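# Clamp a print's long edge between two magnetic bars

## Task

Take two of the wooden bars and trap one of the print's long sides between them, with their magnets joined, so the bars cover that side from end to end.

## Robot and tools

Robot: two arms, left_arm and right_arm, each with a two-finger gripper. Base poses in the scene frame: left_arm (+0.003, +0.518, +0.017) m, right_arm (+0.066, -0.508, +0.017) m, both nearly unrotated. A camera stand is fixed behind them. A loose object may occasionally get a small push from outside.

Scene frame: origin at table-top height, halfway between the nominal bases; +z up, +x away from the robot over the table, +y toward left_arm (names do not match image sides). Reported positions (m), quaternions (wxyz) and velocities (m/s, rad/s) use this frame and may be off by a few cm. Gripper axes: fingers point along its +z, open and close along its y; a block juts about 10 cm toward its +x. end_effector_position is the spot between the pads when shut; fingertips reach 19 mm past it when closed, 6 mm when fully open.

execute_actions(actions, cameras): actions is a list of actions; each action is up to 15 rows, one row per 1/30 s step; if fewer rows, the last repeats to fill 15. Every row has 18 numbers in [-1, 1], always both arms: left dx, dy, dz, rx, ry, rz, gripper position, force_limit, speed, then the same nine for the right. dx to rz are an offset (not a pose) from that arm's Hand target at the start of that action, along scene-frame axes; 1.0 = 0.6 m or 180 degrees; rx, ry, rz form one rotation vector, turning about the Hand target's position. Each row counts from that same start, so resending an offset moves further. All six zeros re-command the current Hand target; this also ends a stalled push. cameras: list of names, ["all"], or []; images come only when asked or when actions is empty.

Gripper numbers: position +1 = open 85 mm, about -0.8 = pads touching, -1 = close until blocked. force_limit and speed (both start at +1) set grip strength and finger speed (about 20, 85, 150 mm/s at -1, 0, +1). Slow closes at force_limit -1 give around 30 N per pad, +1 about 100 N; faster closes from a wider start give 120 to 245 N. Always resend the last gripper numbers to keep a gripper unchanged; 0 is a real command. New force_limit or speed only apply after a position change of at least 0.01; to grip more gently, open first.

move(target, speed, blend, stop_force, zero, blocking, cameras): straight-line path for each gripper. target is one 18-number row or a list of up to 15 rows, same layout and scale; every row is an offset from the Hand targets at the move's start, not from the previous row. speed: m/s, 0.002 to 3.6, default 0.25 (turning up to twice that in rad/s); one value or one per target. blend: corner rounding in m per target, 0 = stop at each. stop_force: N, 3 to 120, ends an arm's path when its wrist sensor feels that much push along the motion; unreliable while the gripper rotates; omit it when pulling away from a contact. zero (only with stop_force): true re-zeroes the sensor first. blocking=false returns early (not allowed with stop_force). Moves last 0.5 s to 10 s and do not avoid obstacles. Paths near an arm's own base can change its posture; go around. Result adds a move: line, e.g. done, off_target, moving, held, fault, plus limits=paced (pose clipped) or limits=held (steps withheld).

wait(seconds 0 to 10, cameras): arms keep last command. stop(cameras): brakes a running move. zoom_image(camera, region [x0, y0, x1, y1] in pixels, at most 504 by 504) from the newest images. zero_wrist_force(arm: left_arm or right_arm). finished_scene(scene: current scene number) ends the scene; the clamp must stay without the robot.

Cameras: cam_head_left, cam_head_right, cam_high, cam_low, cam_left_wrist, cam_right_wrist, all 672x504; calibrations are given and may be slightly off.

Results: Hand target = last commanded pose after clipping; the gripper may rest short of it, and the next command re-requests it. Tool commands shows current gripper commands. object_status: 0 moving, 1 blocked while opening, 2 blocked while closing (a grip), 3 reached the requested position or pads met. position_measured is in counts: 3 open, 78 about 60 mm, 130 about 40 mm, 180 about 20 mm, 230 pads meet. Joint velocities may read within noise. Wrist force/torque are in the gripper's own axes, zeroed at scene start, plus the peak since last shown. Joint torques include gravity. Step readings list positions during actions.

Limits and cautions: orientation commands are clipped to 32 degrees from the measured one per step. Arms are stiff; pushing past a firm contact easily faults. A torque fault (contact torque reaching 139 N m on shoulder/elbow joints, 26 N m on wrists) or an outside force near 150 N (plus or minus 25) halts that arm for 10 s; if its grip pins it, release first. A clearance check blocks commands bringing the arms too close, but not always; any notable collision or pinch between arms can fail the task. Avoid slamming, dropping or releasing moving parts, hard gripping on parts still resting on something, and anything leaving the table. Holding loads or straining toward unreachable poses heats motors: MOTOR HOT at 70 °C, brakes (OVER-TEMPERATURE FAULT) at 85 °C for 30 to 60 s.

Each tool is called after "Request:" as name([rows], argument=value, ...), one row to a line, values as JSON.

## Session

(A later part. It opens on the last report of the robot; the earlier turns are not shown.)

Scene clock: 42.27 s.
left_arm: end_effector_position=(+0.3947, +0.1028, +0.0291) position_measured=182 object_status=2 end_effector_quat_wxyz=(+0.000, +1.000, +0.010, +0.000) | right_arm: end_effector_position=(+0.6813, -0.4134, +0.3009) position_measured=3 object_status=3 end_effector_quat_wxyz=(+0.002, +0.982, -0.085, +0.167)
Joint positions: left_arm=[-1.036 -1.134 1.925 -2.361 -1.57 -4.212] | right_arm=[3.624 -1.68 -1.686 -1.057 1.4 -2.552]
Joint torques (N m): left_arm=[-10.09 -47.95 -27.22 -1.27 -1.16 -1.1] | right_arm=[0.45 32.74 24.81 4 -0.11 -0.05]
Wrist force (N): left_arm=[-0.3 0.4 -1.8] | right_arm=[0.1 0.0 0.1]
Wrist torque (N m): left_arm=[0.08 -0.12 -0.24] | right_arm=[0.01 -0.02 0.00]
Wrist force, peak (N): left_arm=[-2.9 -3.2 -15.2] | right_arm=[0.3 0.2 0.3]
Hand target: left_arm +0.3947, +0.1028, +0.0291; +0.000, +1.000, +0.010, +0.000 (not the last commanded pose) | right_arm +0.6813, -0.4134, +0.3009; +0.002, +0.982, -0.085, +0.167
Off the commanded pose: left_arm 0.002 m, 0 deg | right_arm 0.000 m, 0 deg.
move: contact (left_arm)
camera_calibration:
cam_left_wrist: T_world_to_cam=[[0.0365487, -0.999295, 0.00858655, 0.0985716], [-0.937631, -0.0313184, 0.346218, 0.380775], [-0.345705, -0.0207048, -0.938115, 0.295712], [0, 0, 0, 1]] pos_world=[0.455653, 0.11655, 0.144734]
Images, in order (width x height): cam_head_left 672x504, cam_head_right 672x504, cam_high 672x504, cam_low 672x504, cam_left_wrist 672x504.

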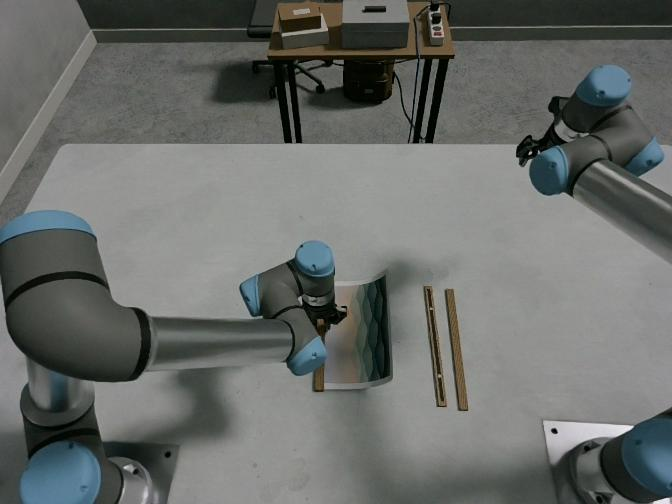

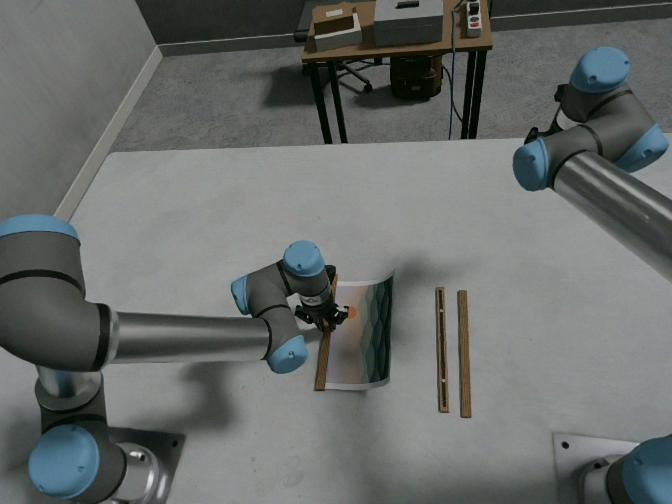

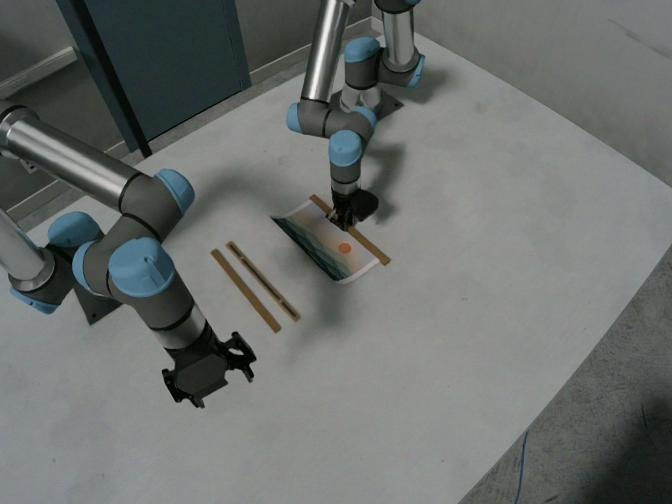

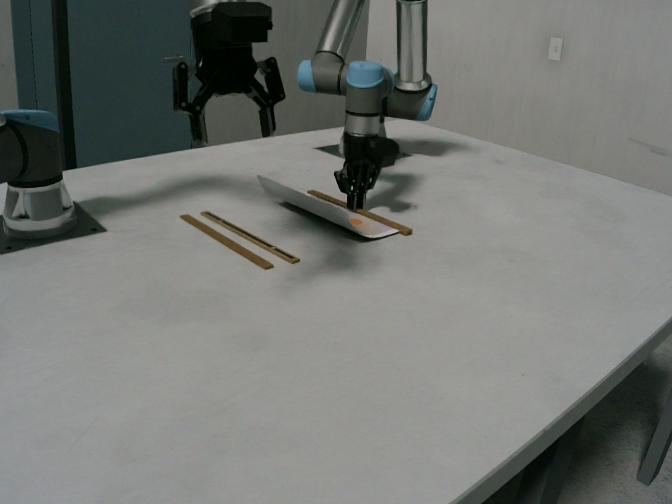

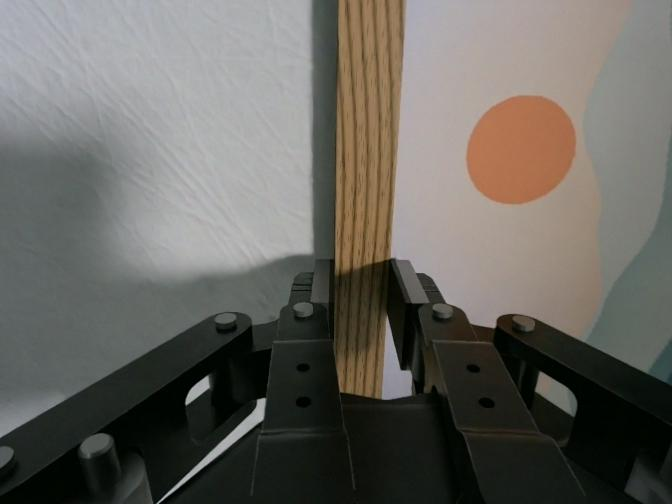

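Request:
move([
  [0, 0, 0, 0, 0, 0, 0.095, -1, -0.8, 0,0,0,0,0,0, 1, 1, 1],
  [0, 0, 0.05, 0, 0, 0, 0.095, -1, -0.8, 0,0,0,0,0,0, 1, 1, 1],
  [0, 0.03, 0.25, 0, 0, 0, 0.095, -1, -0.8, 0,0,0,0,0,0, 1, 1, 1],
], speed=[0.05, 0.05, 0.2], blend=[0, 0.01, 0], cameras=["cam_head_left", "cam_head_right", "cam_high", "cam_low", "cam_left_wrist"])

Request:
zoom_image(camera="cam_head_left", region=[240, 260, 408, 420])

Request:
zoom_image(camera="cam_low", region=[250, 160, 430, 260])

Request:
zoom_image(camera="cam_high", region=[260, 140, 430, 300])

Request:
zoom_image(camera="cam_left_wrist", region=[250, 0, 672, 400])

Scene clock: 45.60 s.
left_arm: end_effector_position=(+0.3948, +0.1208, +0.1790) position_measured=117 object_status=3 end_effector_quat_wxyz=(+0.000, +1.000, +0.010, +0.000) | right_arm: end_effector_position=(+0.6813, -0.4134, +0.3009) position_measured=3 object_status=3 end_effector_quat_wxyz=(+0.002, +0.982, -0.085, +0.167)
Joint positions: left_arm=[-1.019 -1.371 1.792 -1.991 -1.57 -4.196] | right_arm=[3.624 -1.68 -1.686 -1.057 1.4 -2.552]
Joint torques (N m): left_arm=[-11.68 -43.48 -15.77 -1.2 1.49 -1.51] | right_arm=[0.99 32.99 25.37 3.98 -0.08 -0.2]
Wrist force (N): left_arm=[-0.5 0.1 0.2] | right_arm=[-0.1 -0.1 0.2]
Wrist torque (N m): left_arm=[0.10 -0.15 -0.26] | right_arm=[-0.01 0.01 0.00]
Wrist force, peak (N): left_arm=[-0.7 -0.2 -2.7] | right_arm=[0.2 0.2 0.4]
Hand target: left_arm +0.3947, +0.1208, +0.1791; +0.000, +1.000, +0.010, +0.000 | right_arm +0.6813, -0.4134, +0.3009; +0.002, +0.982, -0.085, +0.167
Off the commanded pose: left_arm 0.000 m, 0 deg | right_arm 0.000 m, 0 deg.
move: done
camera_calibration:
cam_left_wrist: T_world_to_cam=[[0.0366765, -0.99929, 0.00864676, 0.115191], [-0.937627, -0.0314175, 0.346221, 0.32951], [-0.345703, -0.0208056, -0.938113, 0.436848], [0, 0, 0, 1]] pos_world=[0.455753, 0.13455, 0.294734]
Images, in order (width x height): cam_head_left 672x504, cam_head_right 672x504, cam_high 672x504, cam_low 672x504, cam_left_wrist 672x504.

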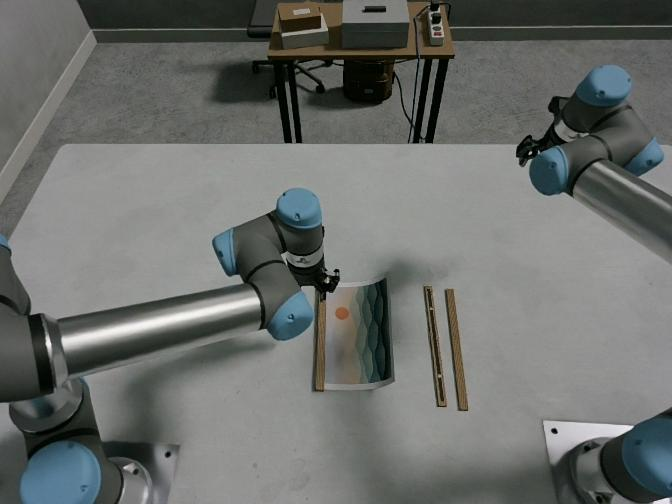

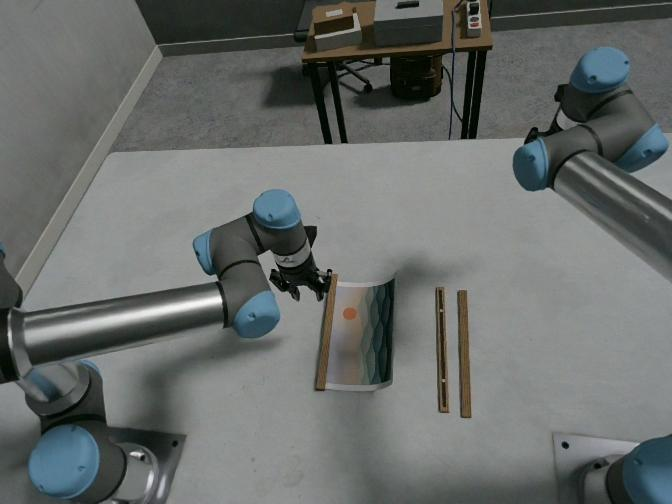

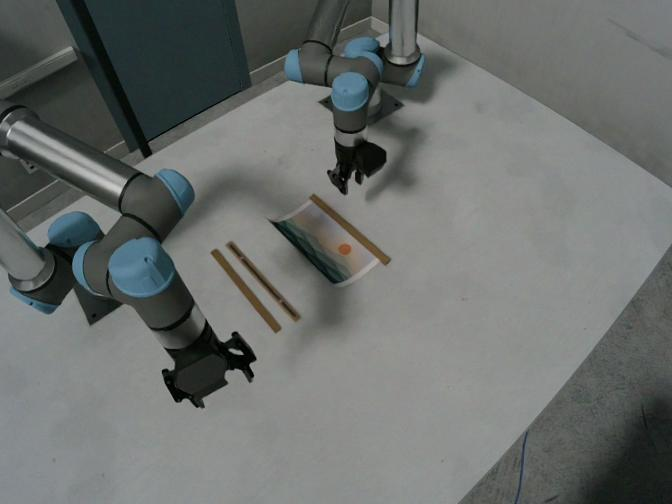

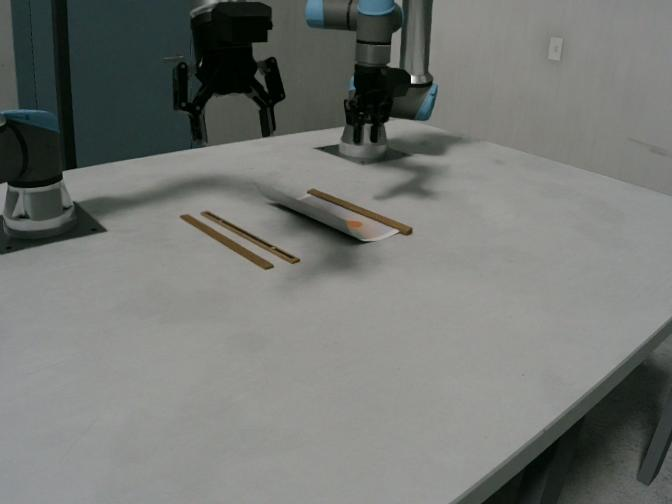

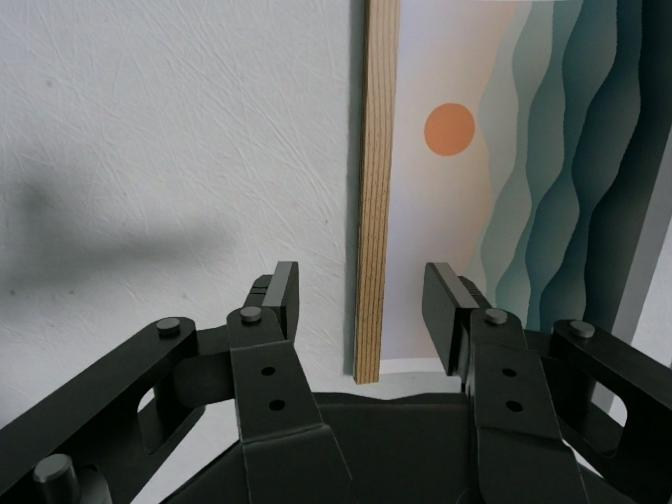

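Scaled by 3.000.

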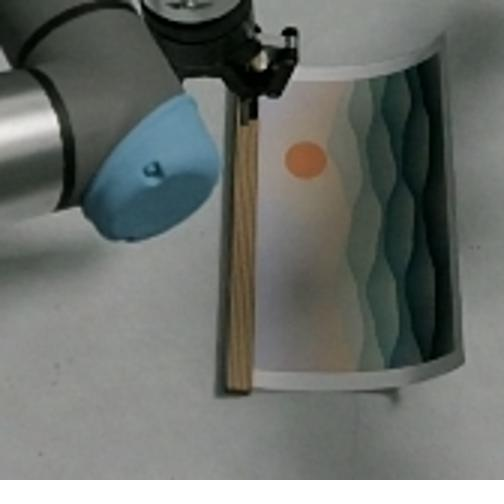

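Scaled by 2.800.

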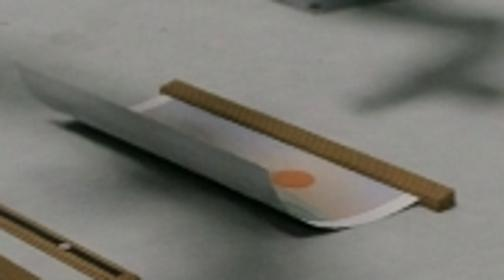

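Scaled by 2.965.

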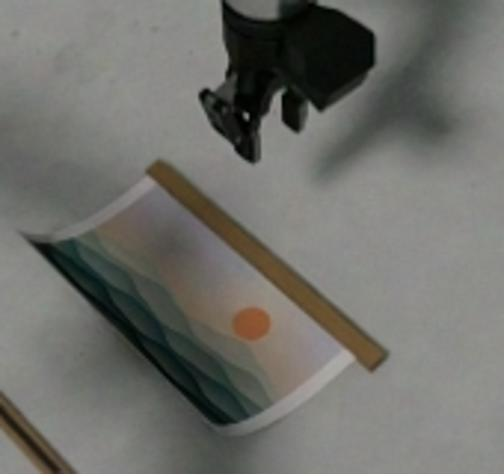

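Scaled by 1.194.

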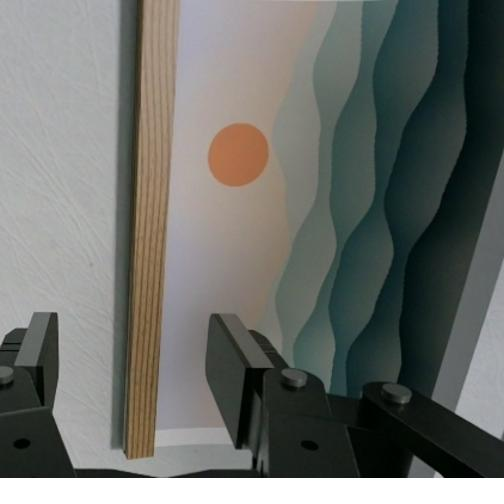

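Request:
zoom_image(camera="cam_low", region=[370, 200, 430, 250])

Request:
zoom_image(camera="cam_head_right", region=[300, 340, 360, 400])

Scaled by 8.400.

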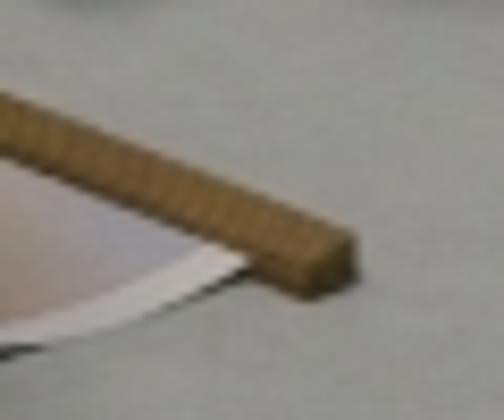

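Scaled by 8.400.

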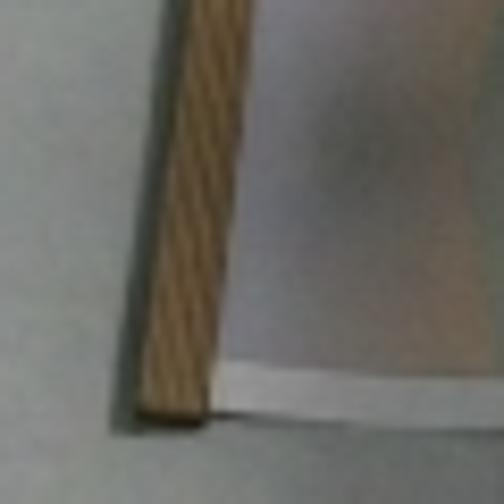

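Request:
move(target=[-0.15, 0.02, -0.07, 0, 0, 0, 0.095, -1, -0.8, 0,0,0,0,0,0, 1, 1, 1], speed=0.2, cameras=["cam_left_wrist"])

Request:
zoom_image(camera="cam_left_wrist", region=[300, 180, 460, 340])

Scene clock: 47.33 s.
left_arm: end_effector_position=(+0.3048, +0.1328, +0.1372) position_measured=117 object_status=3 end_effector_quat_wxyz=(+0.000, +1.000, +0.010, +0.000) | right_arm: end_effector_position=(+0.6813, -0.4134, +0.3009) position_measured=3 object_status=3 end_effector_quat_wxyz=(+0.002, +0.982, -0.085, +0.167)
Joint positions: left_arm=[-1.167 -1.478 2.039 -2.131 -1.57 -4.344] | right_arm=[3.624 -1.68 -1.686 -1.057 1.4 -2.552]
Joint torques (N m): left_arm=[-7.84 -25.92 -10.23 -3.66 1.21 -1.01] | right_arm=[0.65 32.59 25.29 3.94 -0.04 -0.04]
Wrist force (N): left_arm=[-0.7 0.7 -0.1] | right_arm=[0.2 0.1 0.0]
Wrist torque (N m): left_arm=[0.21 -0.10 -0.25] | right_arm=[0.02 -0.03 0.01]
Wrist force, peak (N): left_arm=[-3.2 0.0 1.1] | right_arm=[0.4 0.1 0.1]
Hand target: left_arm +0.3047, +0.1328, +0.1371; +0.000, +1.000, +0.010, +0.000 | right_arm +0.6813, -0.4134, +0.3009; +0.002, +0.982, -0.085, +0.167
Off the commanded pose: left_arm 0.000 m, 0 deg | right_arm 0.000 m, 0 deg.
move: done
camera_calibration:
cam_left_wrist: T_world_to_cam=[[0.0364885, -0.999296, 0.0087144, 0.130898], [-0.937634, -0.0312177, 0.346221, 0.259981], [-0.345705, -0.020804, -0.938113, 0.366678], [0, 0, 0, 1]] pos_world=[0.365753, 0.14655, 0.252834]
Images, in order (width x height): cam_left_wrist 672x504.

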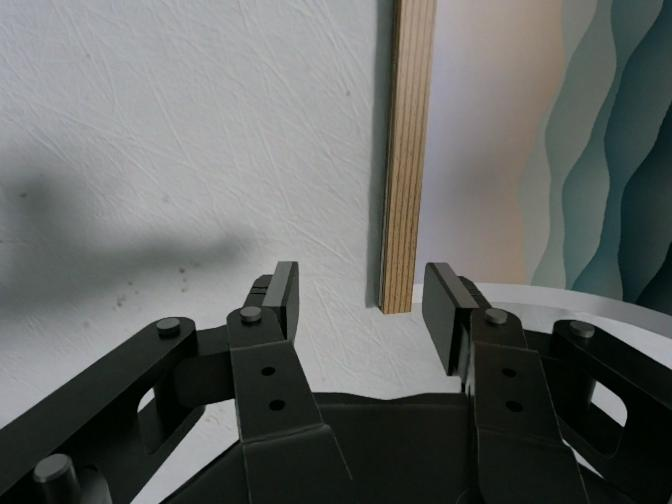

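Scaled by 3.150.

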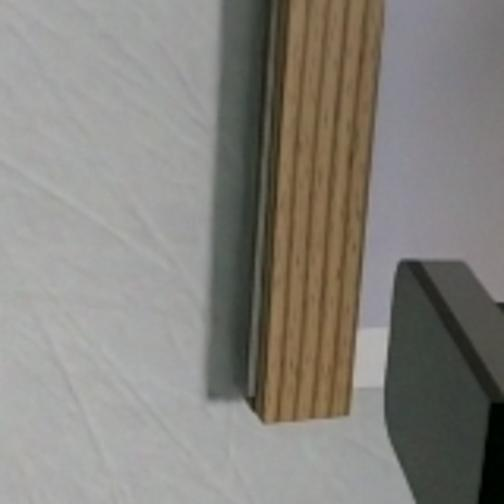

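Request:
move(target=[0.0, 0.07, -0.11, 0, 0, 0, 0.095, -1, -0.8, 0,0,0,0,0,0, 1, 1, 1], speed=0.2, cameras=["cam_left_wrist"])

Request:
zoom_image(camera="cam_left_wrist", region=[440, 0, 620, 180])

Request:
zoom_image(camera="cam_left_wrist", region=[420, 160, 600, 340])

Scene clock: 48.73 s.
left_arm: end_effector_position=(+0.3048, +0.1748, +0.0711) position_measured=117 object_status=3 end_effector_quat_wxyz=(+0.000, +1.000, +0.010, +0.000) | right_arm: end_effector_position=(+0.6813, -0.4134, +0.3009) position_measured=3 object_status=3 end_effector_quat_wxyz=(+0.002, +0.982, -0.085, +0.167)
Joint positions: left_arm=[-1.131 -1.439 2.208 -2.34 -1.57 -4.308] | right_arm=[3.624 -1.68 -1.686 -1.057 1.4 -2.552]
Joint torques (N m): left_arm=[-11.09 -31.43 -10.26 -4.64 -0.03 -1.32] | right_arm=[0.41 33.27 24.78 3.99 -0.06 -0.03]
Wrist force (N): left_arm=[-0.7 0.3 -0.2] | right_arm=[0.2 0.0 0.1]
Wrist torque (N m): left_arm=[0.13 -0.11 -0.12] | right_arm=[0.00 -0.03 0.00]
Wrist force, peak (N): left_arm=[-0.9 1.9 -2.5] | right_arm=[0.4 0.0 0.1]
Hand target: left_arm +0.3047, +0.1748, +0.0711; +0.000, +1.000, +0.010, +0.000 | right_arm +0.6813, -0.4134, +0.3009; +0.002, +0.982, -0.085, +0.167
Off the commanded pose: left_arm 0.000 m, 0 deg | right_arm 0.000 m, 0 deg.
move: done
camera_calibration:
cam_left_wrist: T_world_to_cam=[[0.0366427, -0.999292, 0.00855273, 0.173416], [-0.937628, -0.0314183, 0.346218, 0.284179], [-0.345704, -0.0207056, -0.938115, 0.305618], [0, 0, 0, 1]] pos_world=[0.365753, 0.18855, 0.186834]
Images, in order (width x height): cam_left_wrist 672x504.

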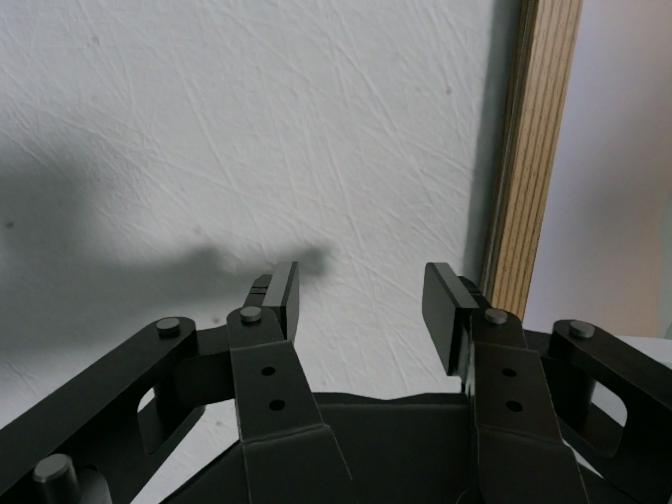

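Scaled by 2.800.

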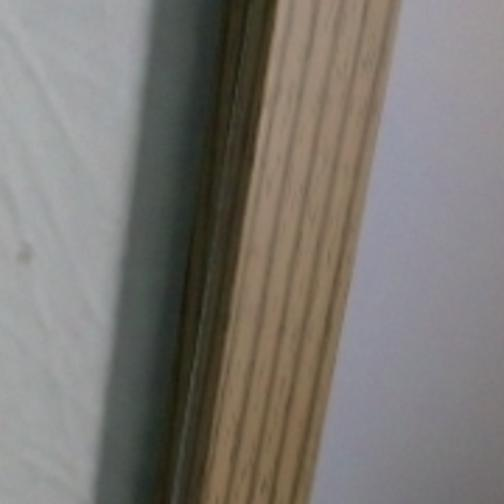

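Scaled by 2.800.

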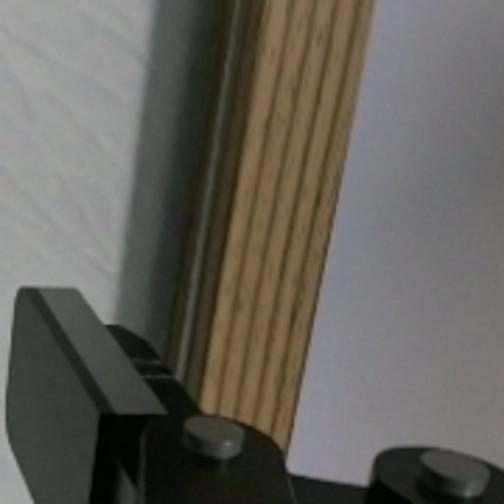

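Request:
move(target=[0.05, 0.02, -0.005, -0.28, 0, 0, 0.095, -1, -0.8, 0,0,0,0,0,0, 1, 1, 1], speed=0.4, cameras=["cam_left_wrist"])

Request:
zoom_image(camera="cam_left_wrist", region=[280, 0, 460, 180])

Request:
zoom_image(camera="cam_left_wrist", region=[280, 160, 460, 340])

Scene clock: 51.87 s.
left_arm: end_effector_position=(+0.3347, +0.1868, +0.0681) position_measured=117 object_status=3 end_effector_quat_wxyz=(+0.426, +0.905, +0.009, -0.004) end_effector_velocity=(+0.000, -0.001, +0.001) end_effector_angular_velocity=(-0.005, -0.001, -0.002) | right_arm: end_effector_position=(+0.6813, -0.4134, +0.3009) position_measured=3 object_status=3 end_effector_quat_wxyz=(+0.002, +0.982, -0.085, +0.167)
Joint positions: left_arm=[-0.75 -1.088 2.51 -3.69 -2.16 -4.146] | right_arm=[3.624 -1.68 -1.686 -1.057 1.4 -2.552]
Joint velocities: left_arm=[0 0.002 0 -0.005 -0.004 0] | right_arm=[within noise]
Joint torques (N m): left_arm=[3.57 -21.8 -5.44 -5.08 -2.69 1.85] | right_arm=[1.01 33.44 25.14 4.02 0 0.05]
Wrist force (N): left_arm=[-0.5 1.2 -0.7] | right_arm=[0.1 0.1 0.1]
Wrist torque (N m): left_arm=[-0.07 -0.18 -0.11] | right_arm=[0.02 -0.02 0.00]
Wrist force, peak (N): left_arm=[-1.0 1.5 -0.1] | right_arm=[0.5 0.1 0.2]
Hand target: left_arm +0.3347, +0.1868, +0.0681; +0.426, +0.905, +0.009, -0.004 | right_arm +0.6813, -0.4134, +0.3009; +0.002, +0.982, -0.085, +0.167
Off the commanded pose: left_arm 0.000 m, 0 deg | right_arm 0.000 m, 0 deg.
move: done
camera_calibration:
cam_left_wrist: T_world_to_cam=[[0.0365281, -0.630391, 0.775418, 0.0632302], [-0.937635, 0.246798, 0.244809, 0.268579], [-0.345697, -0.736001, -0.582062, 0.422722], [0, 0, 0, 1]] pos_world=[0.395653, 0.284699, 0.13127]
Images, in order (width x height): cam_left_wrist 672x504.

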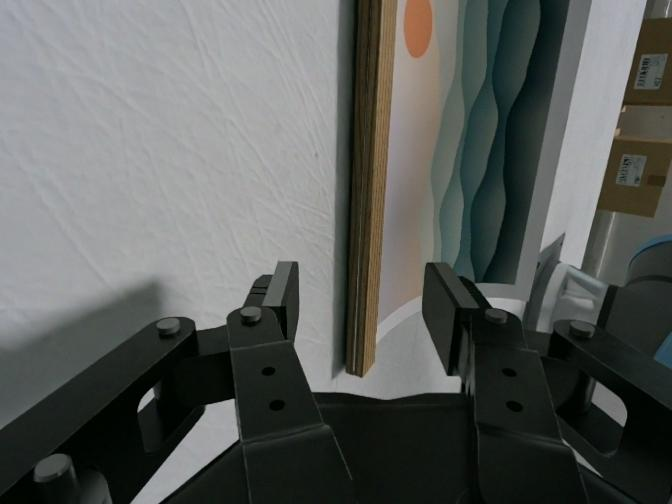

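Scaled by 2.800.

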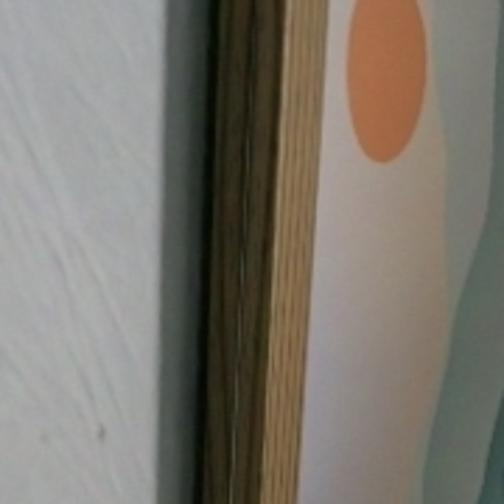

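Scaled by 2.800.

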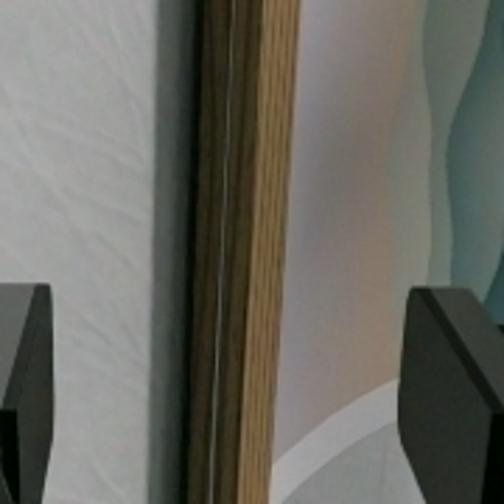

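Request:
zoom_image(camera="cam_left_wrist", region=[325, 320, 395, 390])

Request:
zoom_image(camera="cam_left_wrist", region=[330, 200, 400, 270])

Request:
zoom_image(camera="cam_left_wrist", region=[340, 0, 410, 70])

Scaled by 7.200.

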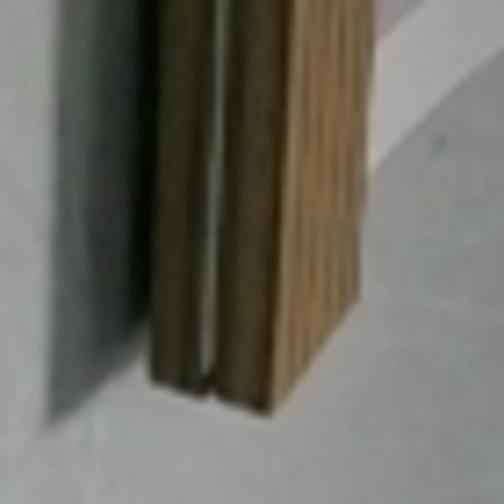

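Scaled by 7.200.

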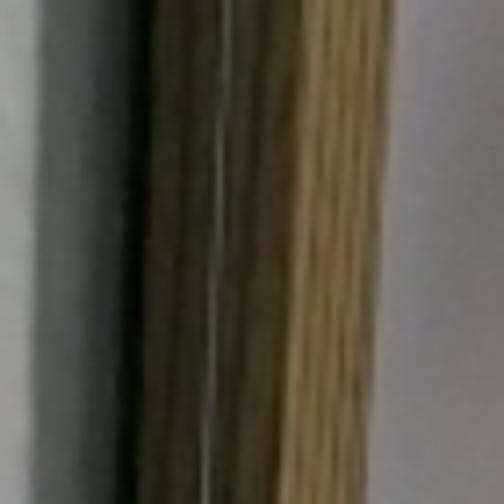

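Scaled by 7.200.

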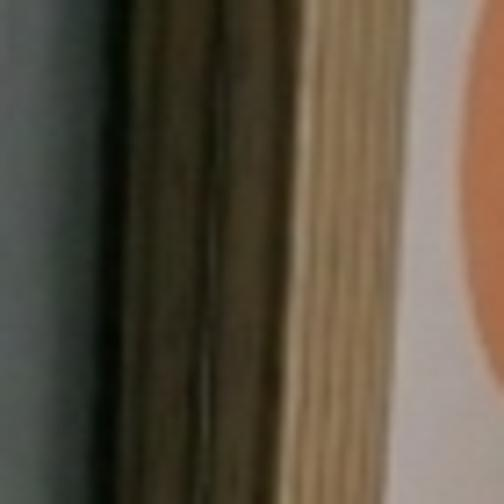

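Request:
finished_scene(scene=1)

The scene is finished: the task was done.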